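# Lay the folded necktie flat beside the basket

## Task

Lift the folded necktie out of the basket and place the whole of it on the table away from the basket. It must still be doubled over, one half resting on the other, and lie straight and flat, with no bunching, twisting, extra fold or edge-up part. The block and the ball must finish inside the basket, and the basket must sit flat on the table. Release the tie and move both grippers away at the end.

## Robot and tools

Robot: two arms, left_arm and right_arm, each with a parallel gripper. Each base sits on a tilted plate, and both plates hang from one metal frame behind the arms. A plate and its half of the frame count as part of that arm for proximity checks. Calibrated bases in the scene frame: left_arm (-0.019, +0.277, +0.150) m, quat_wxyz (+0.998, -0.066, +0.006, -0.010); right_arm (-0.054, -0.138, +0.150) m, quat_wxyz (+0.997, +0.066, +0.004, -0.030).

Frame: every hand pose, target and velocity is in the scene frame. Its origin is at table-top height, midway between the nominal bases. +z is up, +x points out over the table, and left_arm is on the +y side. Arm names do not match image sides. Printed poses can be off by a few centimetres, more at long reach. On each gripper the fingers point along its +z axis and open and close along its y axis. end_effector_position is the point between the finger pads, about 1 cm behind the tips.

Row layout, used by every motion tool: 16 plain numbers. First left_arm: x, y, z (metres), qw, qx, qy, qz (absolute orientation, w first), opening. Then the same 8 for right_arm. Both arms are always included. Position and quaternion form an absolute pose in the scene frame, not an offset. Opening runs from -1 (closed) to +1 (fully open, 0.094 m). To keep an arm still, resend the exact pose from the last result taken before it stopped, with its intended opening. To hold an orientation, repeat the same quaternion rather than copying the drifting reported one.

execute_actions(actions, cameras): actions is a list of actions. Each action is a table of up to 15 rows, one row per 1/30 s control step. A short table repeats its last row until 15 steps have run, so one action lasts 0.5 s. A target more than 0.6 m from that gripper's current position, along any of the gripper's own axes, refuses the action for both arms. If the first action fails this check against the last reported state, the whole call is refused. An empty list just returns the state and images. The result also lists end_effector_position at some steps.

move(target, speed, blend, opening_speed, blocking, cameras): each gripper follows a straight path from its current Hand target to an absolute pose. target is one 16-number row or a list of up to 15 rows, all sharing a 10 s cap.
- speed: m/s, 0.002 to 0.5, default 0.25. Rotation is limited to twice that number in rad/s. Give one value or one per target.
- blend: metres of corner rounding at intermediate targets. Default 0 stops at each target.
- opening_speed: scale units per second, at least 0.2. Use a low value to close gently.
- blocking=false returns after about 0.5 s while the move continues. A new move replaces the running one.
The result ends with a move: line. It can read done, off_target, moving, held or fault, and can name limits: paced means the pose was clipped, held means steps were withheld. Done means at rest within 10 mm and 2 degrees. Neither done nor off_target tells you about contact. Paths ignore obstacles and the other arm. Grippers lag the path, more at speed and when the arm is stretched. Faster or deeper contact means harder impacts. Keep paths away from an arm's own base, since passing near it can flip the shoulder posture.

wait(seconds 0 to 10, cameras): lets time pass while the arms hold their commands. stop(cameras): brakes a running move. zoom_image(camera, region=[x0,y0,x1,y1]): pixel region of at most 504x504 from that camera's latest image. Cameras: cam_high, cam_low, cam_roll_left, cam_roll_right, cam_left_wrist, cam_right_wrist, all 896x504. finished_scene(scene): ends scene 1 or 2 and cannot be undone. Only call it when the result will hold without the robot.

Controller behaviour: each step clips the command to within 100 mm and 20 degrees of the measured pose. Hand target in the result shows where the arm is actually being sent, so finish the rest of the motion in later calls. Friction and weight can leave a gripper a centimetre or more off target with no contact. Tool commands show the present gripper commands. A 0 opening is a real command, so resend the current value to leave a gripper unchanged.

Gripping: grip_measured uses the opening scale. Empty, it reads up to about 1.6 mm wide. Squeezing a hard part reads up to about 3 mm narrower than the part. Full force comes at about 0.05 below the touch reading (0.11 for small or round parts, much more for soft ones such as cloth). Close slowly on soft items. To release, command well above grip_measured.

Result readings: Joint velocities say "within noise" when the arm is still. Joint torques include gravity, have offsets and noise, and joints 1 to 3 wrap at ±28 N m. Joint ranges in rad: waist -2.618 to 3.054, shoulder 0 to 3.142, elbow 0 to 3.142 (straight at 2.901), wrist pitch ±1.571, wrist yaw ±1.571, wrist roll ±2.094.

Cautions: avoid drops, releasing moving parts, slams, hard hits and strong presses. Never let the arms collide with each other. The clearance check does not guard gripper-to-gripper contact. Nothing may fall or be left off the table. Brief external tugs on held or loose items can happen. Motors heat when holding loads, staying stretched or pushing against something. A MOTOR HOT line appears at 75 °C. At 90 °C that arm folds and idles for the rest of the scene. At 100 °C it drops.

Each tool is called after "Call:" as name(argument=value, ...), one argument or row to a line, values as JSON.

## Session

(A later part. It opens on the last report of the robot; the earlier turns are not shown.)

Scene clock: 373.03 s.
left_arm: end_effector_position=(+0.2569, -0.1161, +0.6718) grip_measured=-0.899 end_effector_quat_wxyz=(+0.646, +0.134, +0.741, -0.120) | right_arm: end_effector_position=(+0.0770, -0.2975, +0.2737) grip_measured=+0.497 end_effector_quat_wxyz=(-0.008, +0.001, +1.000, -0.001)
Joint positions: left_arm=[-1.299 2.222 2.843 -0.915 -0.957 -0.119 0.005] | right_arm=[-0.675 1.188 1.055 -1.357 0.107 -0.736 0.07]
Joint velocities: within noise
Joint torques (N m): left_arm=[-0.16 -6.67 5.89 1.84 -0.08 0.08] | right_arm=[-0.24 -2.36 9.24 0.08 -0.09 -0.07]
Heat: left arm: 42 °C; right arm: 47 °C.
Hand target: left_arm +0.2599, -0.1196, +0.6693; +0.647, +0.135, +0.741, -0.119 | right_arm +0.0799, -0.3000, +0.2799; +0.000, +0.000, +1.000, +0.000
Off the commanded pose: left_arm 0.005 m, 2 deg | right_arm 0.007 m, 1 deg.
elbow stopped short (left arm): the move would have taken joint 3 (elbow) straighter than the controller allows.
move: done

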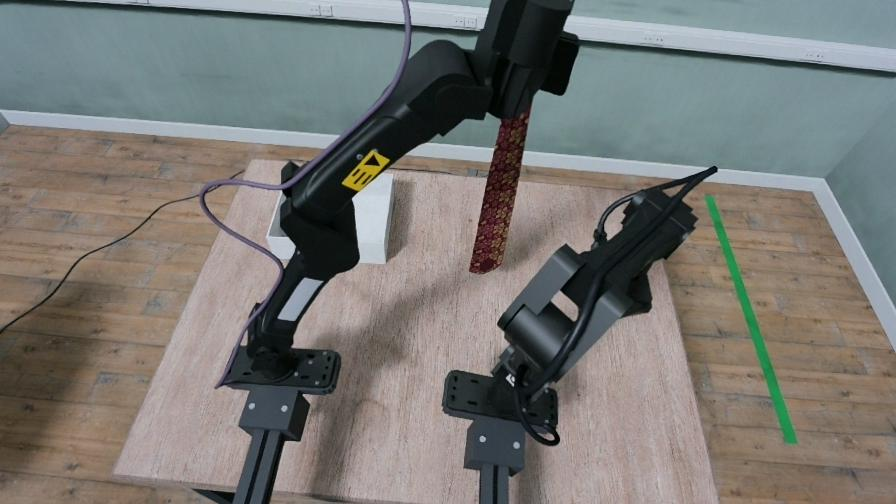

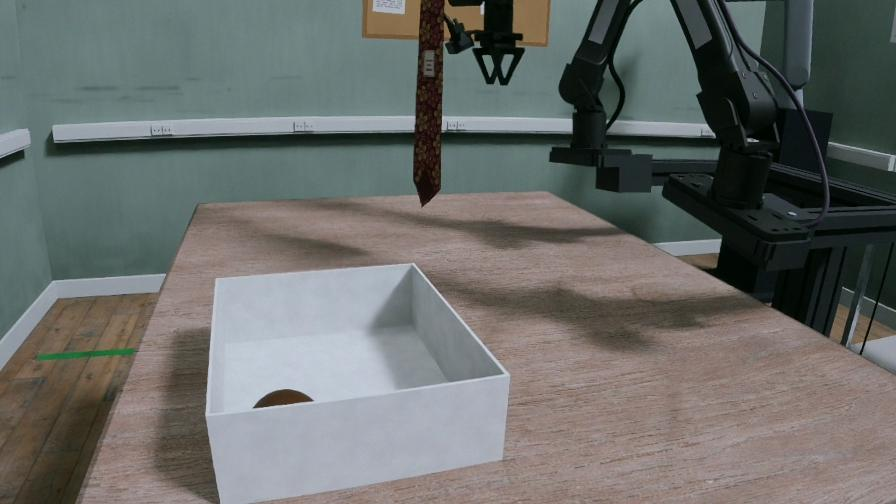

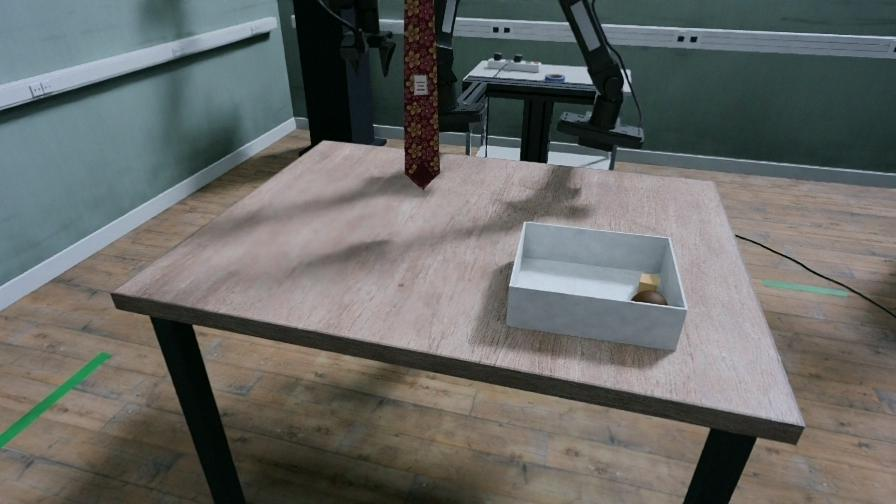

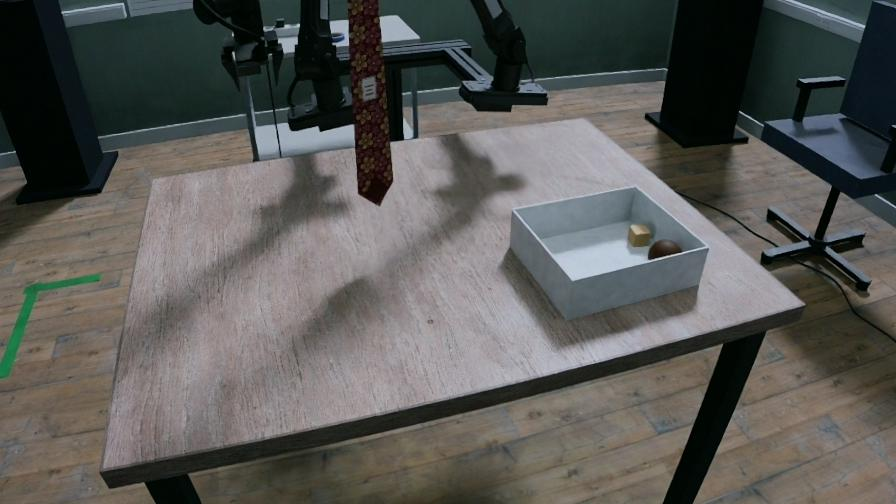

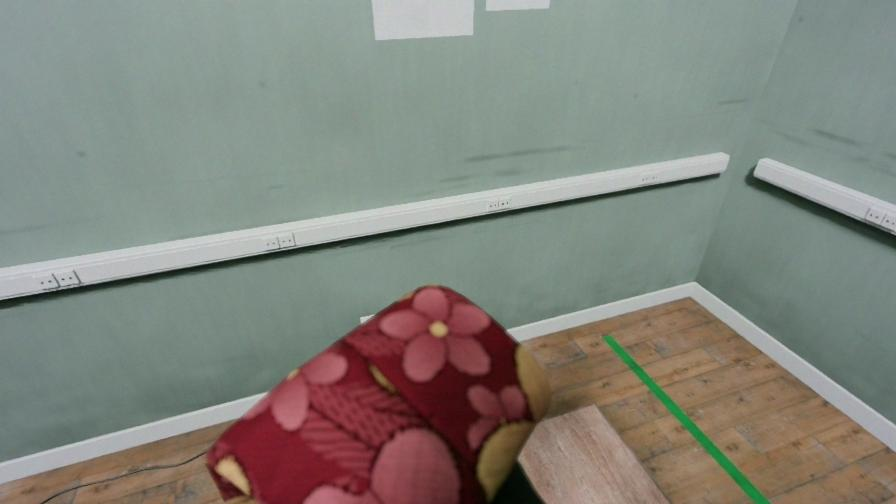

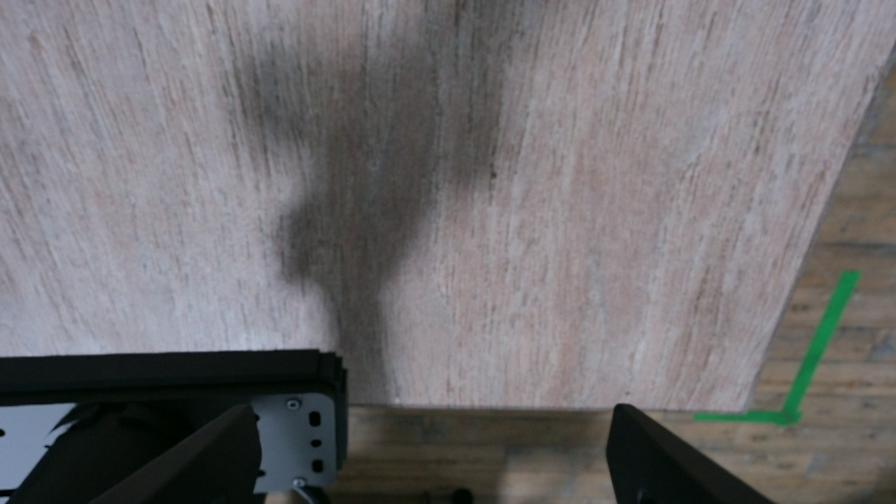

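Call:
move(
  target=[
    [0.20,0.08,0.69,0.613,0.2303,0.7306,-0.1933,-1,0.08,-0.30,0.28,0,0,1,0,0.9],
  ],
  speed=0.12,
)

Call:
wait(
  seconds=4,
  cameras=["cam_high","cam_low","cam_roll_left","cam_roll_right"],
)

Call:
zoom_image(
  camera="cam_low",
  region=[400, 0, 520, 240],
)

Call:
zoom_image(
  camera="cam_high",
  region=[350, 90, 480, 320],
)

Call:
zoom_image(
  camera="cam_roll_left",
  region=[430, 0, 550, 220],
)

Call:
zoom_image(
  camera="cam_roll_right",
  region=[370, 0, 500, 220],
)

Scene clock: 389.87 s.
left_arm: end_effector_position=(+0.1994, +0.0810, +0.6948) grip_measured=-0.899 end_effector_quat_wxyz=(+0.617, +0.223, +0.728, -0.198) | right_arm: end_effector_position=(+0.0770, -0.2974, +0.2737) grip_measured=+0.897 end_effector_quat_wxyz=(-0.008, +0.001, +1.000, -0.001)
Joint positions: left_arm=[-1.185 1.342 2.018 -0.948 -0.603 -0.052 0.005] | right_arm=[-0.675 1.188 1.055 -1.357 0.107 -0.736 0.089]
Joint velocities: within noise
Joint torques (N m): left_arm=[0.23 -1.17 3.07 1.97 0.02 0.06] | right_arm=[-0.31 -2.3 9.28 0.06 -0.1 -0.09]
Heat: left arm: 42 °C; right arm: 42 °C.
Hand target: left_arm +0.2000, +0.0801, +0.6900; +0.613, +0.230, +0.731, -0.193 | right_arm +0.0799, -0.3000, +0.2799; +0.000, +0.000, +1.000, +0.000
Off the commanded pose: left_arm 0.005 m, 1 deg | right_arm 0.007 m, 1 deg.
move: done

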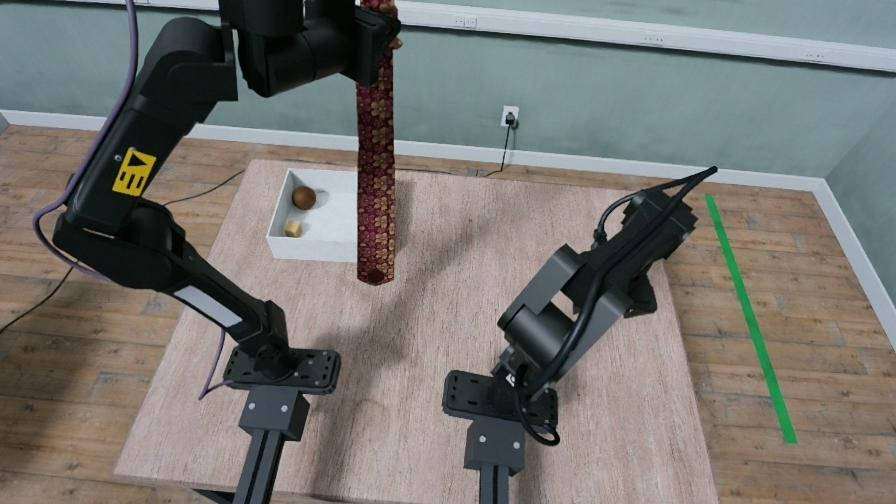

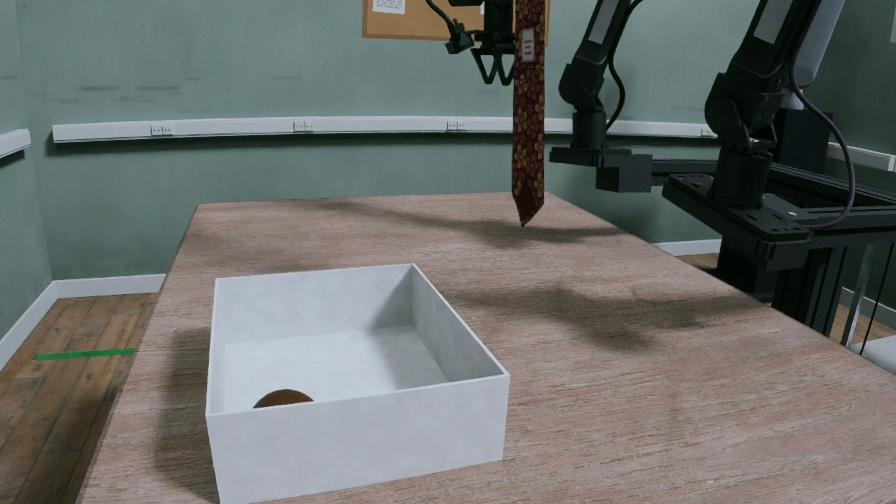

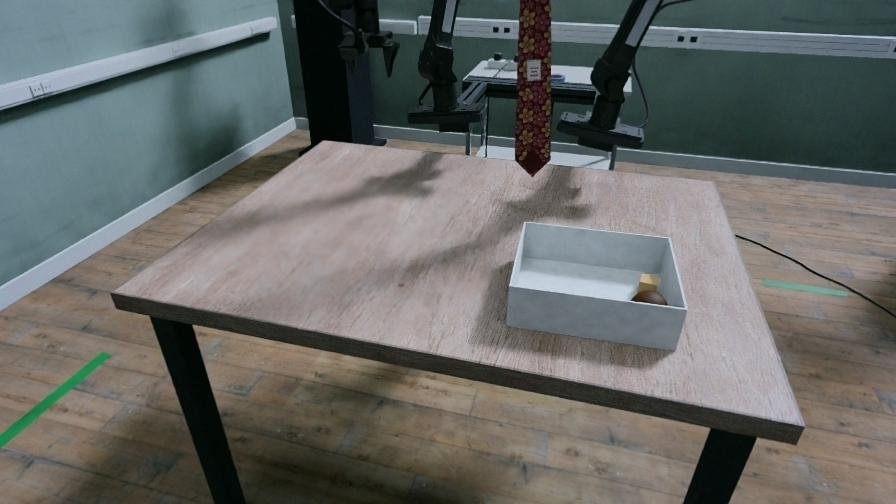

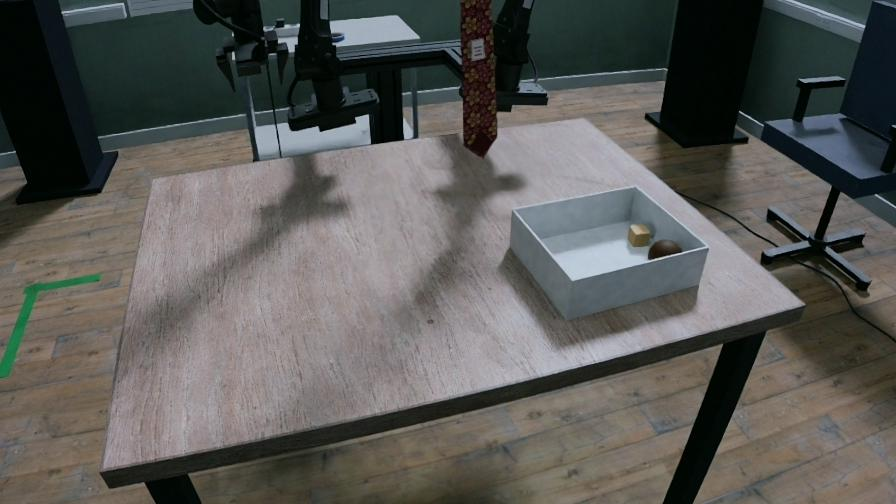

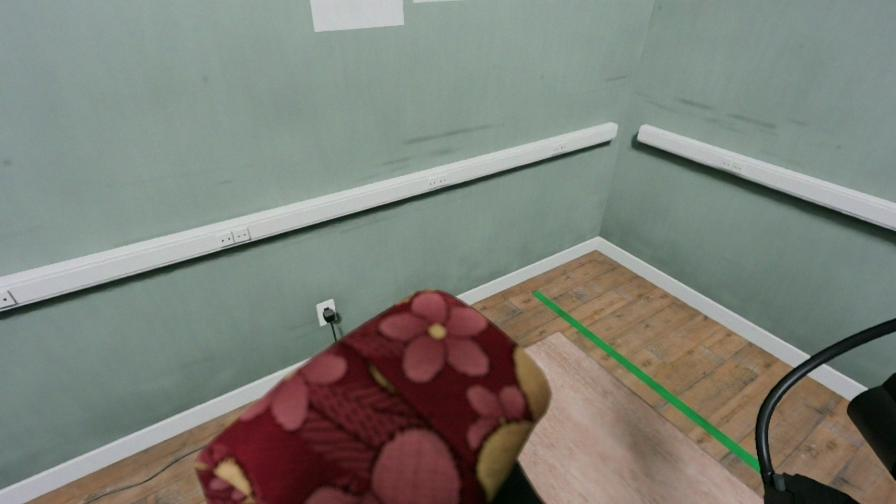

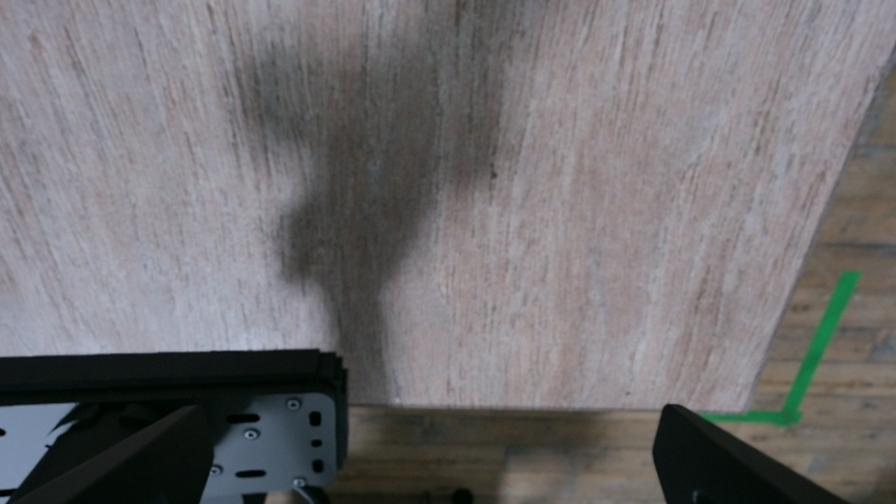

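Scene clock: 393.87 s.
left_arm: end_effector_position=(+0.1993, +0.0809, +0.6946) grip_measured=-0.899 end_effector_quat_wxyz=(+0.617, +0.224, +0.728, -0.198) | right_arm: end_effector_position=(+0.0770, -0.2974, +0.2737) grip_measured=+0.897 end_effector_quat_wxyz=(-0.008, +0.001, +1.000, -0.001)
Joint positions: left_arm=[-1.185 1.342 2.018 -0.949 -0.602 -0.052 0.005] | right_arm=[-0.675 1.188 1.055 -1.357 0.107 -0.736 0.089]
Joint velocities: within noise
Joint torques (N m): left_arm=[0.25 -1.22 2.84 2.01 0.03 0.08] | right_arm=[-0.25 -2.41 9.37 0.11 -0.08 -0.11]
Heat: left arm: 41 °C; right arm: 41 °C.
Hand target: left_arm +0.2000, +0.0801, +0.6900; +0.613, +0.230, +0.731, -0.193 | right_arm +0.0799, -0.3000, +0.2799; +0.000, +0.000, +1.000, +0.000
Tool commands: left_gripper/opening=-1.0 right_gripper/opening=+0.9
Off the commanded pose: left_arm 0.005 m, 1 deg | right_arm 0.007 m, 1 deg.
wait: 4.00 s; at rest by 0.17 s
Images, in order (width x height): cam_high 896x504, cam_low 896x504, cam_roll_left 896x504, cam_roll_right 896x504.

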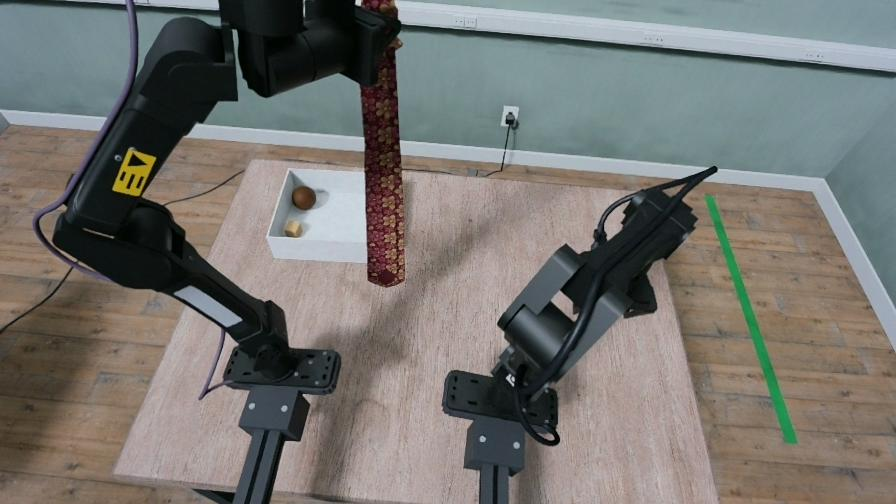

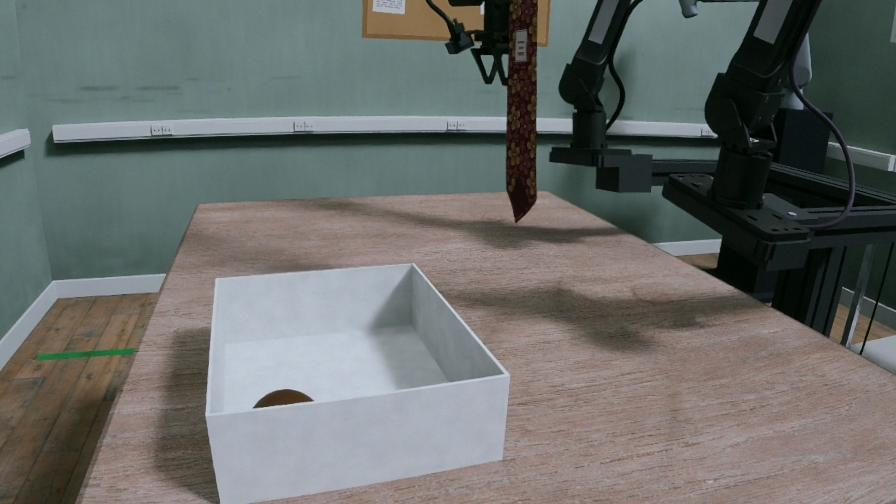

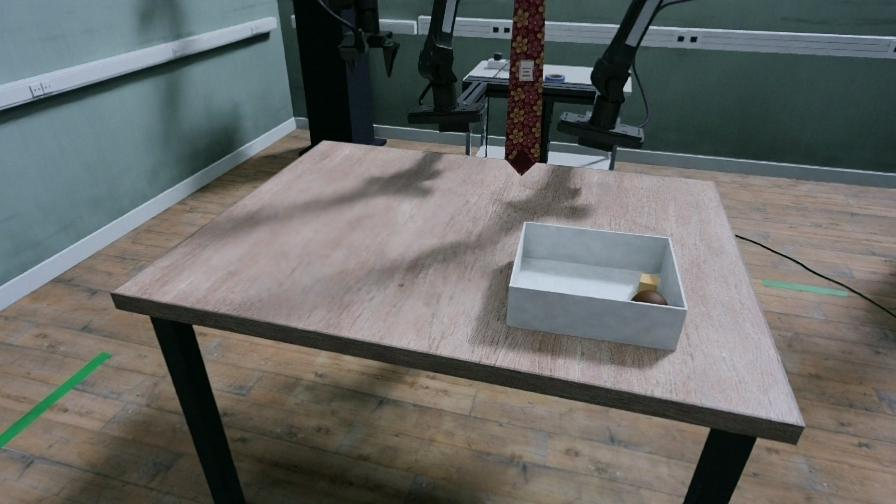

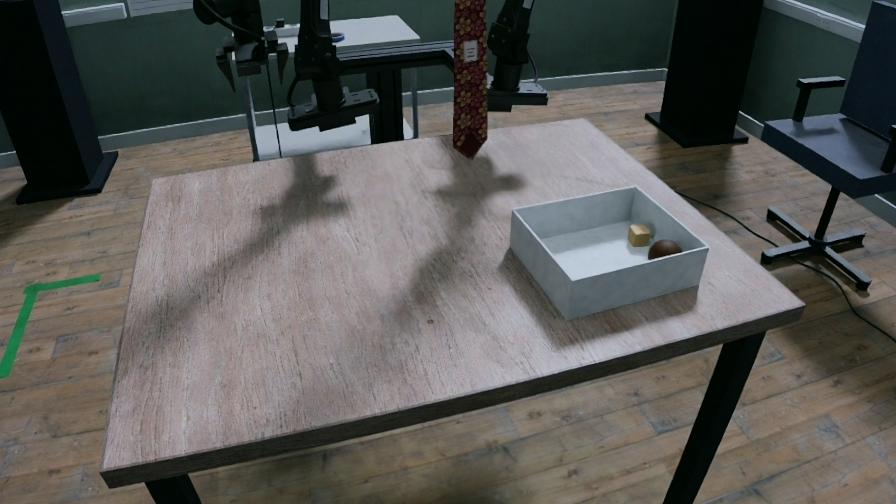

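Scaled by 2.100 from the camera's 896x504 image, which has a finer 1280x720 frame.

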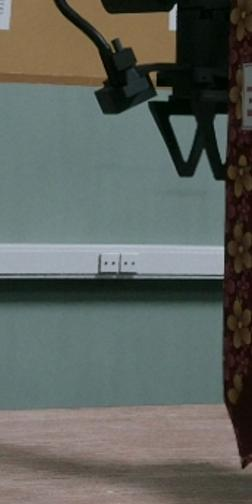

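Scaled by 2.191 from the camera's 896x504 image, which has a finer 1280x720 frame.

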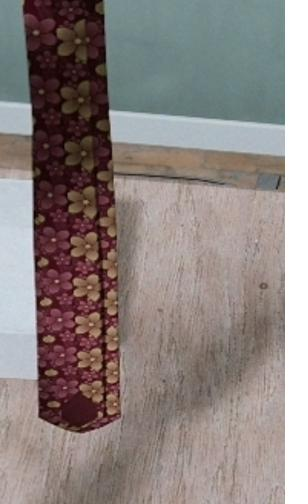

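Scaled by 2.291 from the camera's 896x504 image, which has a finer 1280x720 frame.

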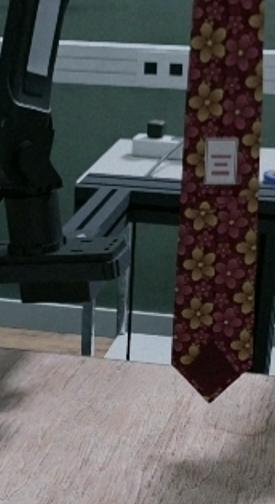

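Scaled by 2.291 from the camera's 896x504 image, which has a finer 1280x720 frame.

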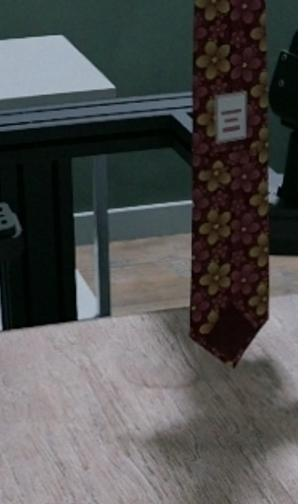

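Call:
move(
  target=[
    [0.20,0.08,0.69,0.613,0.2303,0.7306,-0.1933,-1,0.15,-0.12,0.22,0.5266,-0.4394,0.6275,0.3687,1],
    [0.20,0.08,0.69,0.613,0.2303,0.7306,-0.1933,-1,0.145,-0.06,0.14,0.5266,-0.4394,0.6275,0.3687,1],
  ],
  speed=0.15,
  cameras=["cam_right_wrist","cam_high","cam_low"],
)

Scene clock: 423.67 s.
left_arm: end_effector_position=(+0.1992, +0.0808, +0.6945) grip_measured=-0.899 end_effector_quat_wxyz=(+0.616, +0.224, +0.728, -0.198) | right_arm: end_effector_position=(+0.1443, -0.0626, +0.1376) grip_measured=+0.997 end_effector_quat_wxyz=(+0.510, -0.436, +0.649, +0.357)
Joint positions: left_arm=[-1.185 1.342 2.018 -0.949 -0.602 -0.052 0.005] | right_arm=[-0.494 2.067 0.428 -0.37 -1.186 -2.074 0.094]
Joint velocities: within noise
Joint torques (N m): left_arm=[0.28 -1.29 2.92 1.97 0.04 0.08] | right_arm=[1.81 -3.88 0.42 -0.34 -0.66 -0.11]
Heat: left arm: 38 °C; right arm: 39 °C.
Hand target: left_arm +0.2000, +0.0801, +0.6900; +0.613, +0.230, +0.731, -0.193 | right_arm +0.1452, -0.0596, +0.1401; +0.520, -0.435, +0.641, +0.360
Off the commanded pose: left_arm 0.005 m, 1 deg | right_arm 0.004 m, 3 deg.
joint sent to its limit (right arm) — joint 6 (wrist roll), lower limit. The joint targets still meet the commanded pose.
move: off_target (right_arm)
Images, in order (width x height): cam_high 896x504, cam_low 896x504, cam_right_wrist 896x504.

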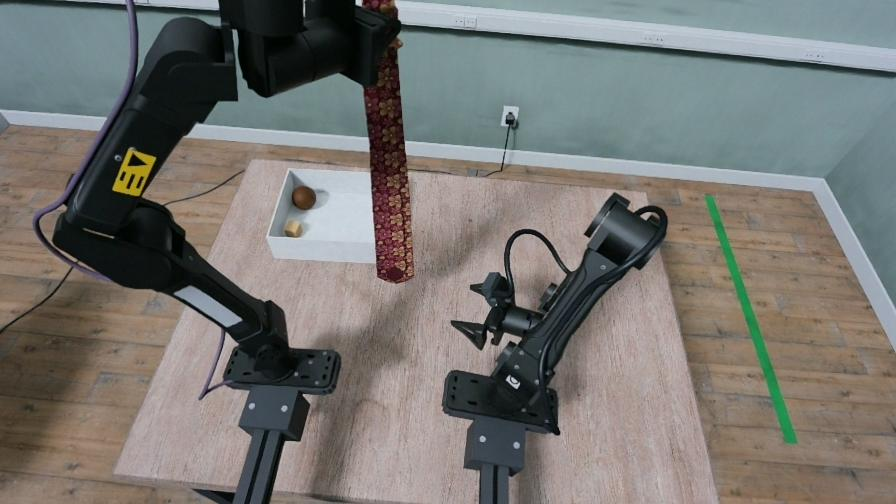

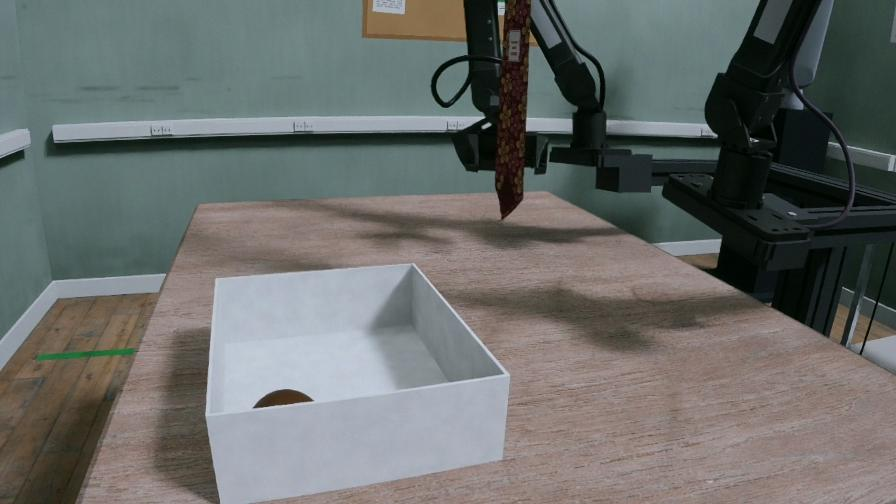

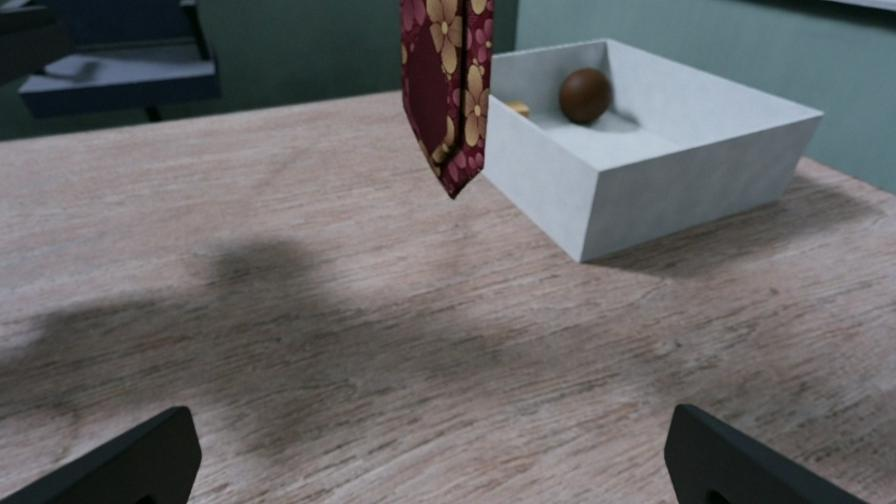

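Call:
move(
  target=[
    [0.20,0.08,0.69,0.613,0.2303,0.7306,-0.1933,-1,0.15,-0.15,0.25,0.2164,0,0.9763,0,1],
    [0.25,0.15,0.69,0.51,0.4663,0.6077,-0.3913,-1,0.20,-0.10,0.30,0.2164,0,0.9763,0,1],
  ],
  speed=0.15,
  cameras=["cam_right_wrist","cam_high","cam_low"],
)

Call:
wait(
  seconds=10,
  cameras=["cam_high","cam_low"],
)

Call:
wait(
  seconds=10,
  cameras=["cam_high","cam_low"],
)

Scene clock: 455.33 s.
left_arm: end_effector_position=(+0.2511, +0.1509, +0.6884) grip_measured=-0.899 end_effector_quat_wxyz=(+0.515, +0.460, +0.613, -0.383) | right_arm: end_effector_position=(+0.1949, -0.1016, +0.2900) grip_measured=+0.997 end_effector_quat_wxyz=(+0.205, -0.003, +0.979, +0.000)
Joint positions: left_arm=[-0.136 1.734 2.684 -1.558 1.032 0.596 0.005] | right_arm=[0.459 1.165 0.93 -0.99 0.27 0.318 0.094]
Joint velocities: within noise
Joint torques (N m): left_arm=[-0.23 -3.03 4.27 1.53 0.56 0.06] | right_arm=[1.43 -1.8 10.21 0.77 0.18 0.11]
Heat: left arm: 40 °C; right arm: 38 °C.
Hand target: left_arm +0.2500, +0.1499, +0.6898; +0.514, +0.463, +0.607, -0.392 | right_arm +0.1998, -0.1000, +0.2999; +0.216, +0.000, +0.976, +0.000
Off the commanded pose: left_arm 0.002 m, 1 deg | right_arm 0.011 m, 1 deg.
joint sent to its limit (left arm) — joint 4 (wrist pitch), lower limit. The joint targets still meet the commanded pose.
move: off_target (right_arm)
Images, in order (width x height): cam_high 896x504, cam_low 896x504, cam_right_wrist 896x504.

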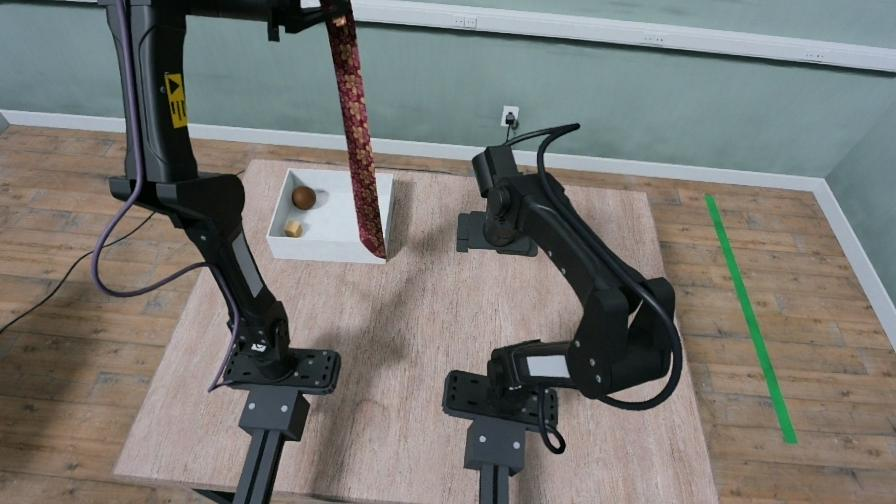

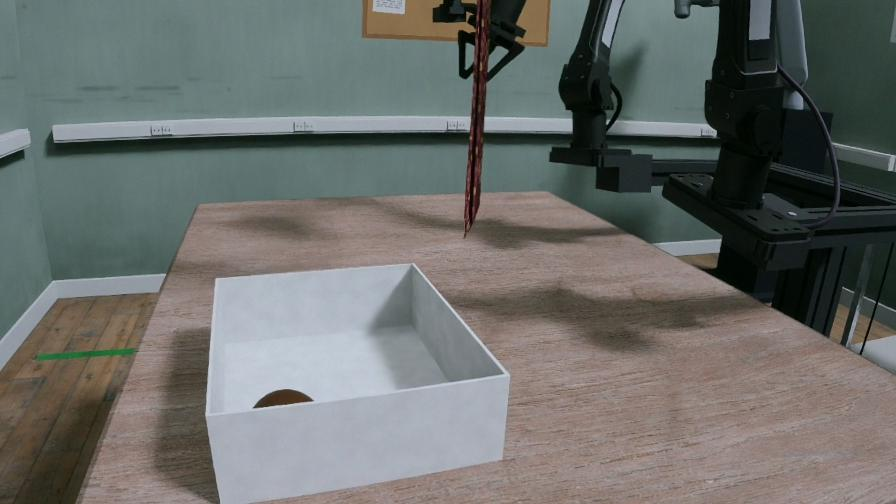

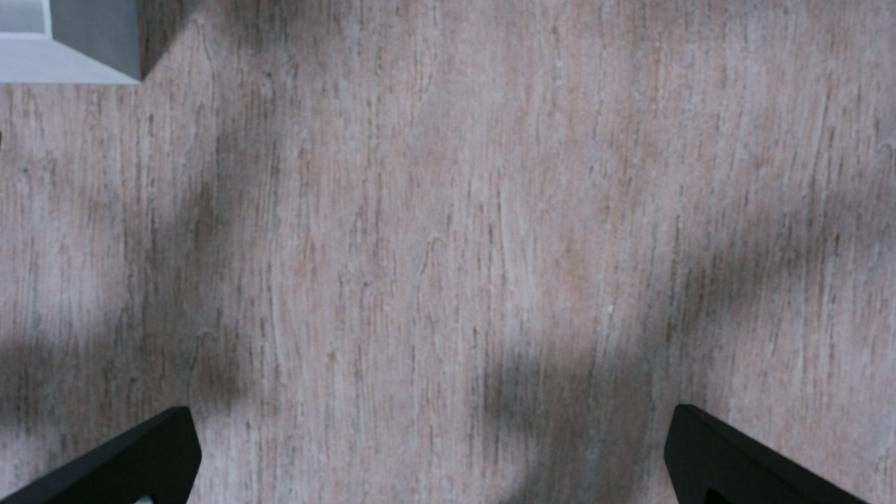

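Scene clock: 465.33 s.
left_arm: end_effector_position=(+0.2510, +0.1509, +0.6883) grip_measured=-0.899 end_effector_quat_wxyz=(+0.515, +0.460, +0.613, -0.383) | right_arm: end_effector_position=(+0.1948, -0.1017, +0.2900) grip_measured=+0.997 end_effector_quat_wxyz=(+0.205, -0.003, +0.979, +0.000)
Joint positions: left_arm=[-0.136 1.734 2.684 -1.558 1.032 0.596 0.005] | right_arm=[0.459 1.165 0.93 -0.991 0.27 0.319 0.094]
Joint velocities: within noise
Joint torques (N m): left_arm=[-0.32 -3.33 4.33 1.45 0.57 0.06] | right_arm=[1.57 -1.72 10.09 0.78 0.2 0.13]
Heat: left arm: 38 °C; right arm: 37 °C.
Hand target: left_arm +0.2500, +0.1499, +0.6898; +0.514, +0.463, +0.607, -0.392 | right_arm +0.1998, -0.1001, +0.2999; +0.216, +0.000, +0.976, +0.000
Tool commands: left_gripper/opening=-1.0 right_gripper/opening=+1.0
Off the commanded pose: left_arm 0.002 m, 1 deg | right_arm 0.011 m, 1 deg.
wait: 10.00 s; at rest by 0.17 s
Images, in order (width x height): cam_high 896x504, cam_low 896x504.

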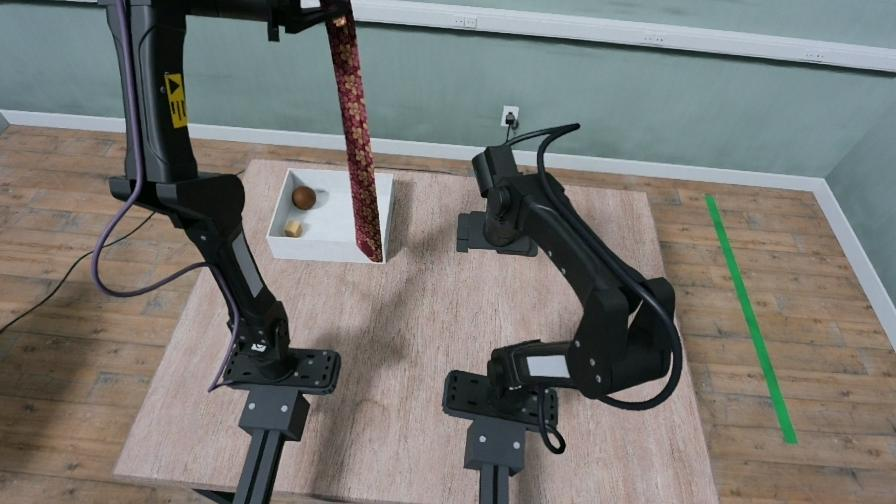

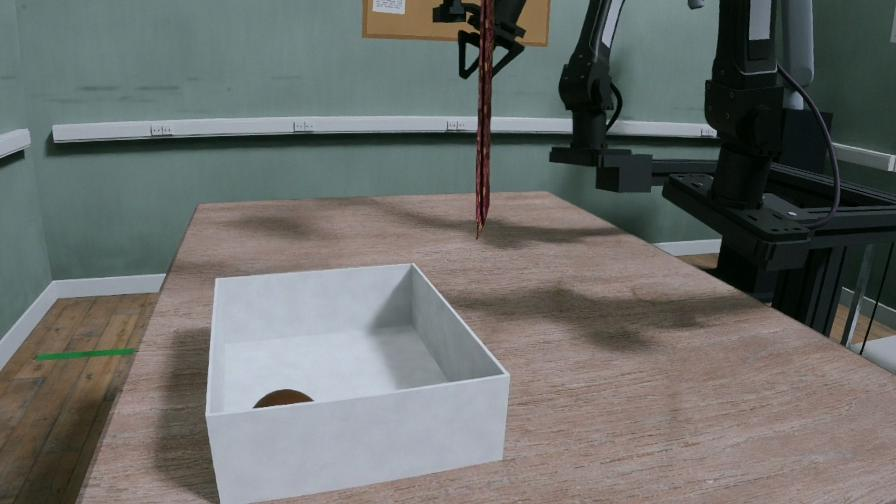

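Scene clock: 475.33 s.
left_arm: end_effector_position=(+0.2510, +0.1509, +0.6883) grip_measured=-0.899 end_effector_quat_wxyz=(+0.515, +0.460, +0.613, -0.383) | right_arm: end_effector_position=(+0.1948, -0.1017, +0.2900) grip_measured=+0.997 end_effector_quat_wxyz=(+0.205, -0.003, +0.979, +0.000)
Joint positions: left_arm=[-0.136 1.734 2.684 -1.558 1.032 0.596 0.005] | right_arm=[0.459 1.165 0.93 -0.991 0.27 0.319 0.094]
Joint velocities: within noise
Joint torques (N m): left_arm=[-0.46 -3.15 4.44 1.47 0.6 0.1] | right_arm=[1.57 -1.8 10.26 0.79 0.21 0.12]
Heat: left arm: 38 °C; right arm: 38 °C.
Hand target: left_arm +0.2500, +0.1499, +0.6898; +0.514, +0.463, +0.607, -0.392 | right_arm +0.1998, -0.1001, +0.2999; +0.216, +0.000, +0.976, +0.000
Tool commands: left_gripper/opening=-1.0 right_gripper/opening=+1.0
Off the commanded pose: left_arm 0.002 m, 1 deg | right_arm 0.011 m, 1 deg.
wait: 10.00 s; at rest by 0.17 s
Images, in order (width x height): cam_high 896x504, cam_low 896x504.

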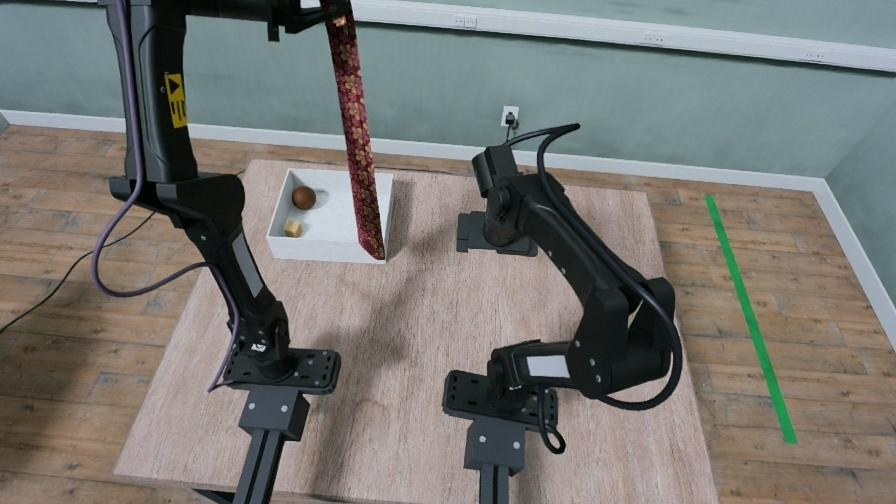

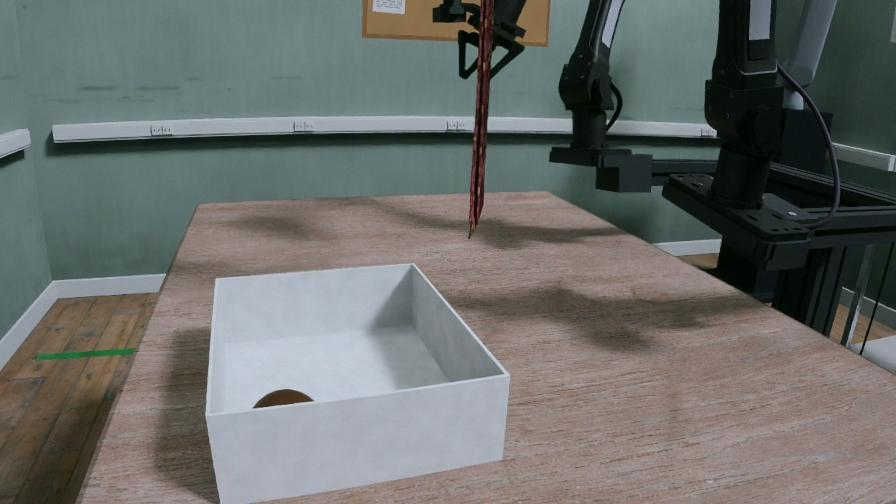

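Call:
move(
  target=[
    [0.25,0.15,0.69,0.51,0.4663,0.6077,-0.3913,-1,0.20,-0.03,0.24,0.52,-0.4503,0.6197,0.3778,1],
    [0.25,0.15,0.69,0.51,0.4663,0.6077,-0.3913,-1,0.21,0.015,0.15,0.52,-0.4503,0.6197,0.3778,1],
  ],
  speed=0.15,
  cameras=["cam_right_wrist","cam_high","cam_low"],
)

Scene clock: 498.10 s.
left_arm: end_effector_position=(+0.2510, +0.1509, +0.6883) grip_measured=-0.899 end_effector_quat_wxyz=(+0.515, +0.460, +0.613, -0.383) | right_arm: end_effector_position=(+0.2153, +0.0106, +0.1506) grip_measured=+0.997 end_effector_quat_wxyz=(+0.524, -0.450, +0.623, +0.367)
Joint positions: left_arm=[-0.136 1.734 2.684 -1.558 1.032 0.596 0.005] | right_arm=[-0.006 2.143 0.344 0.946 -1.16 -0.872 0.094]
Joint velocities: within noise
Joint torques (N m): left_arm=[-0.4 -3.28 4.36 1.44 0.54 0.04] | right_arm=[2.15 -4.68 1.01 1.2 -0.47 0.11]
Heat: left arm: 37 °C; right arm: 37 °C.
Hand target: left_arm +0.2500, +0.1499, +0.6898; +0.514, +0.463, +0.606, -0.392 | right_arm +0.2099, +0.0149, +0.1500; +0.519, -0.451, +0.620, +0.378
Off the commanded pose: left_arm 0.002 m, 1 deg | right_arm 0.007 m, 1 deg.
joint sent to its limit (left arm) — joint 4 (wrist pitch), lower limit. The joint targets still meet the commanded pose.
move: done
Images, in order (width x height): cam_high 896x504, cam_low 896x504, cam_right_wrist 896x504.

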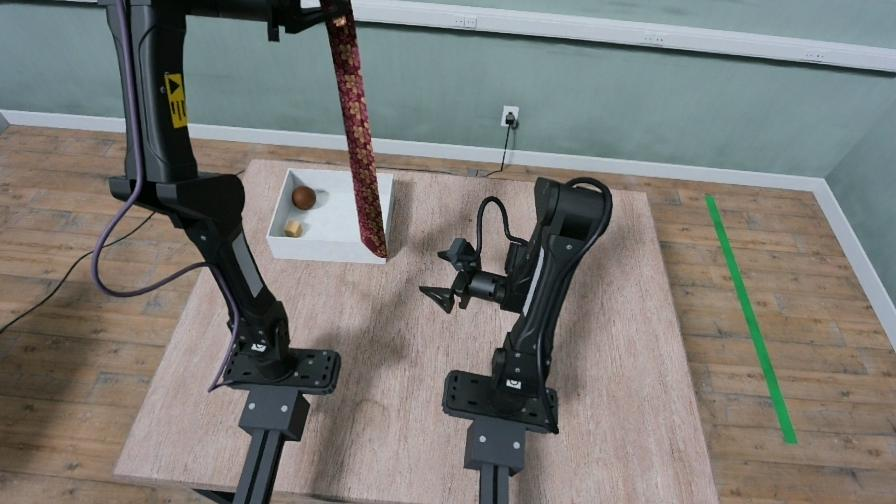

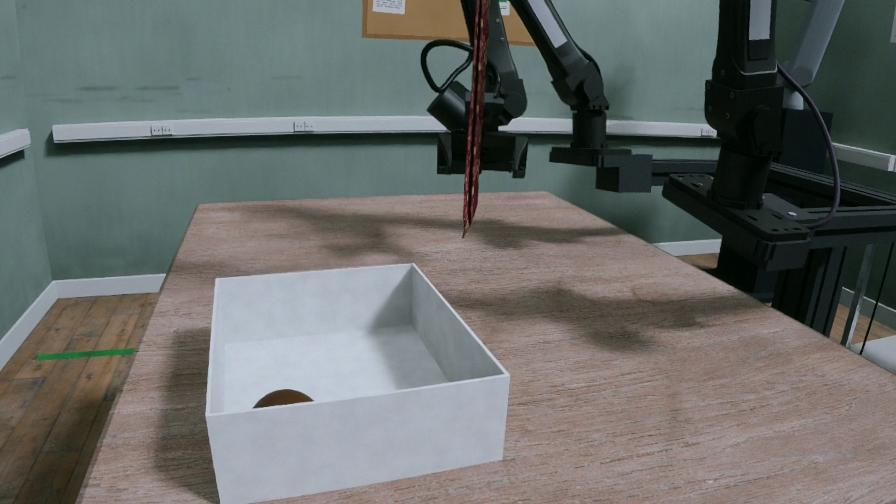

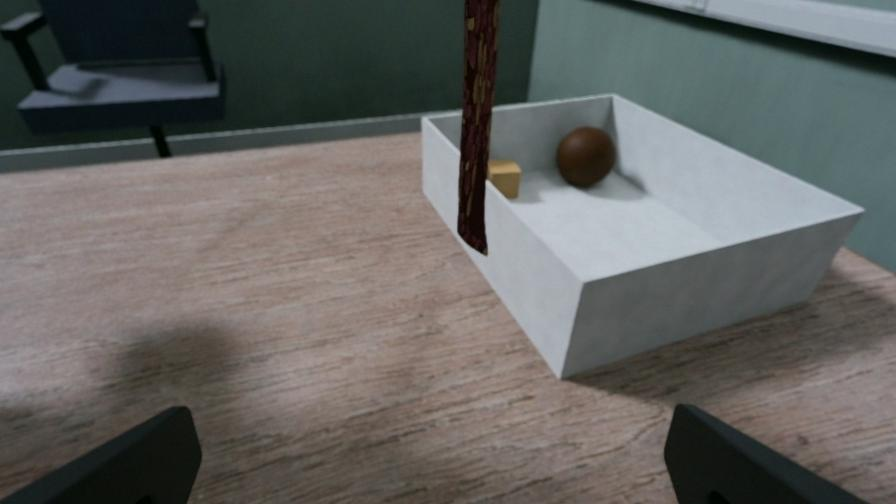

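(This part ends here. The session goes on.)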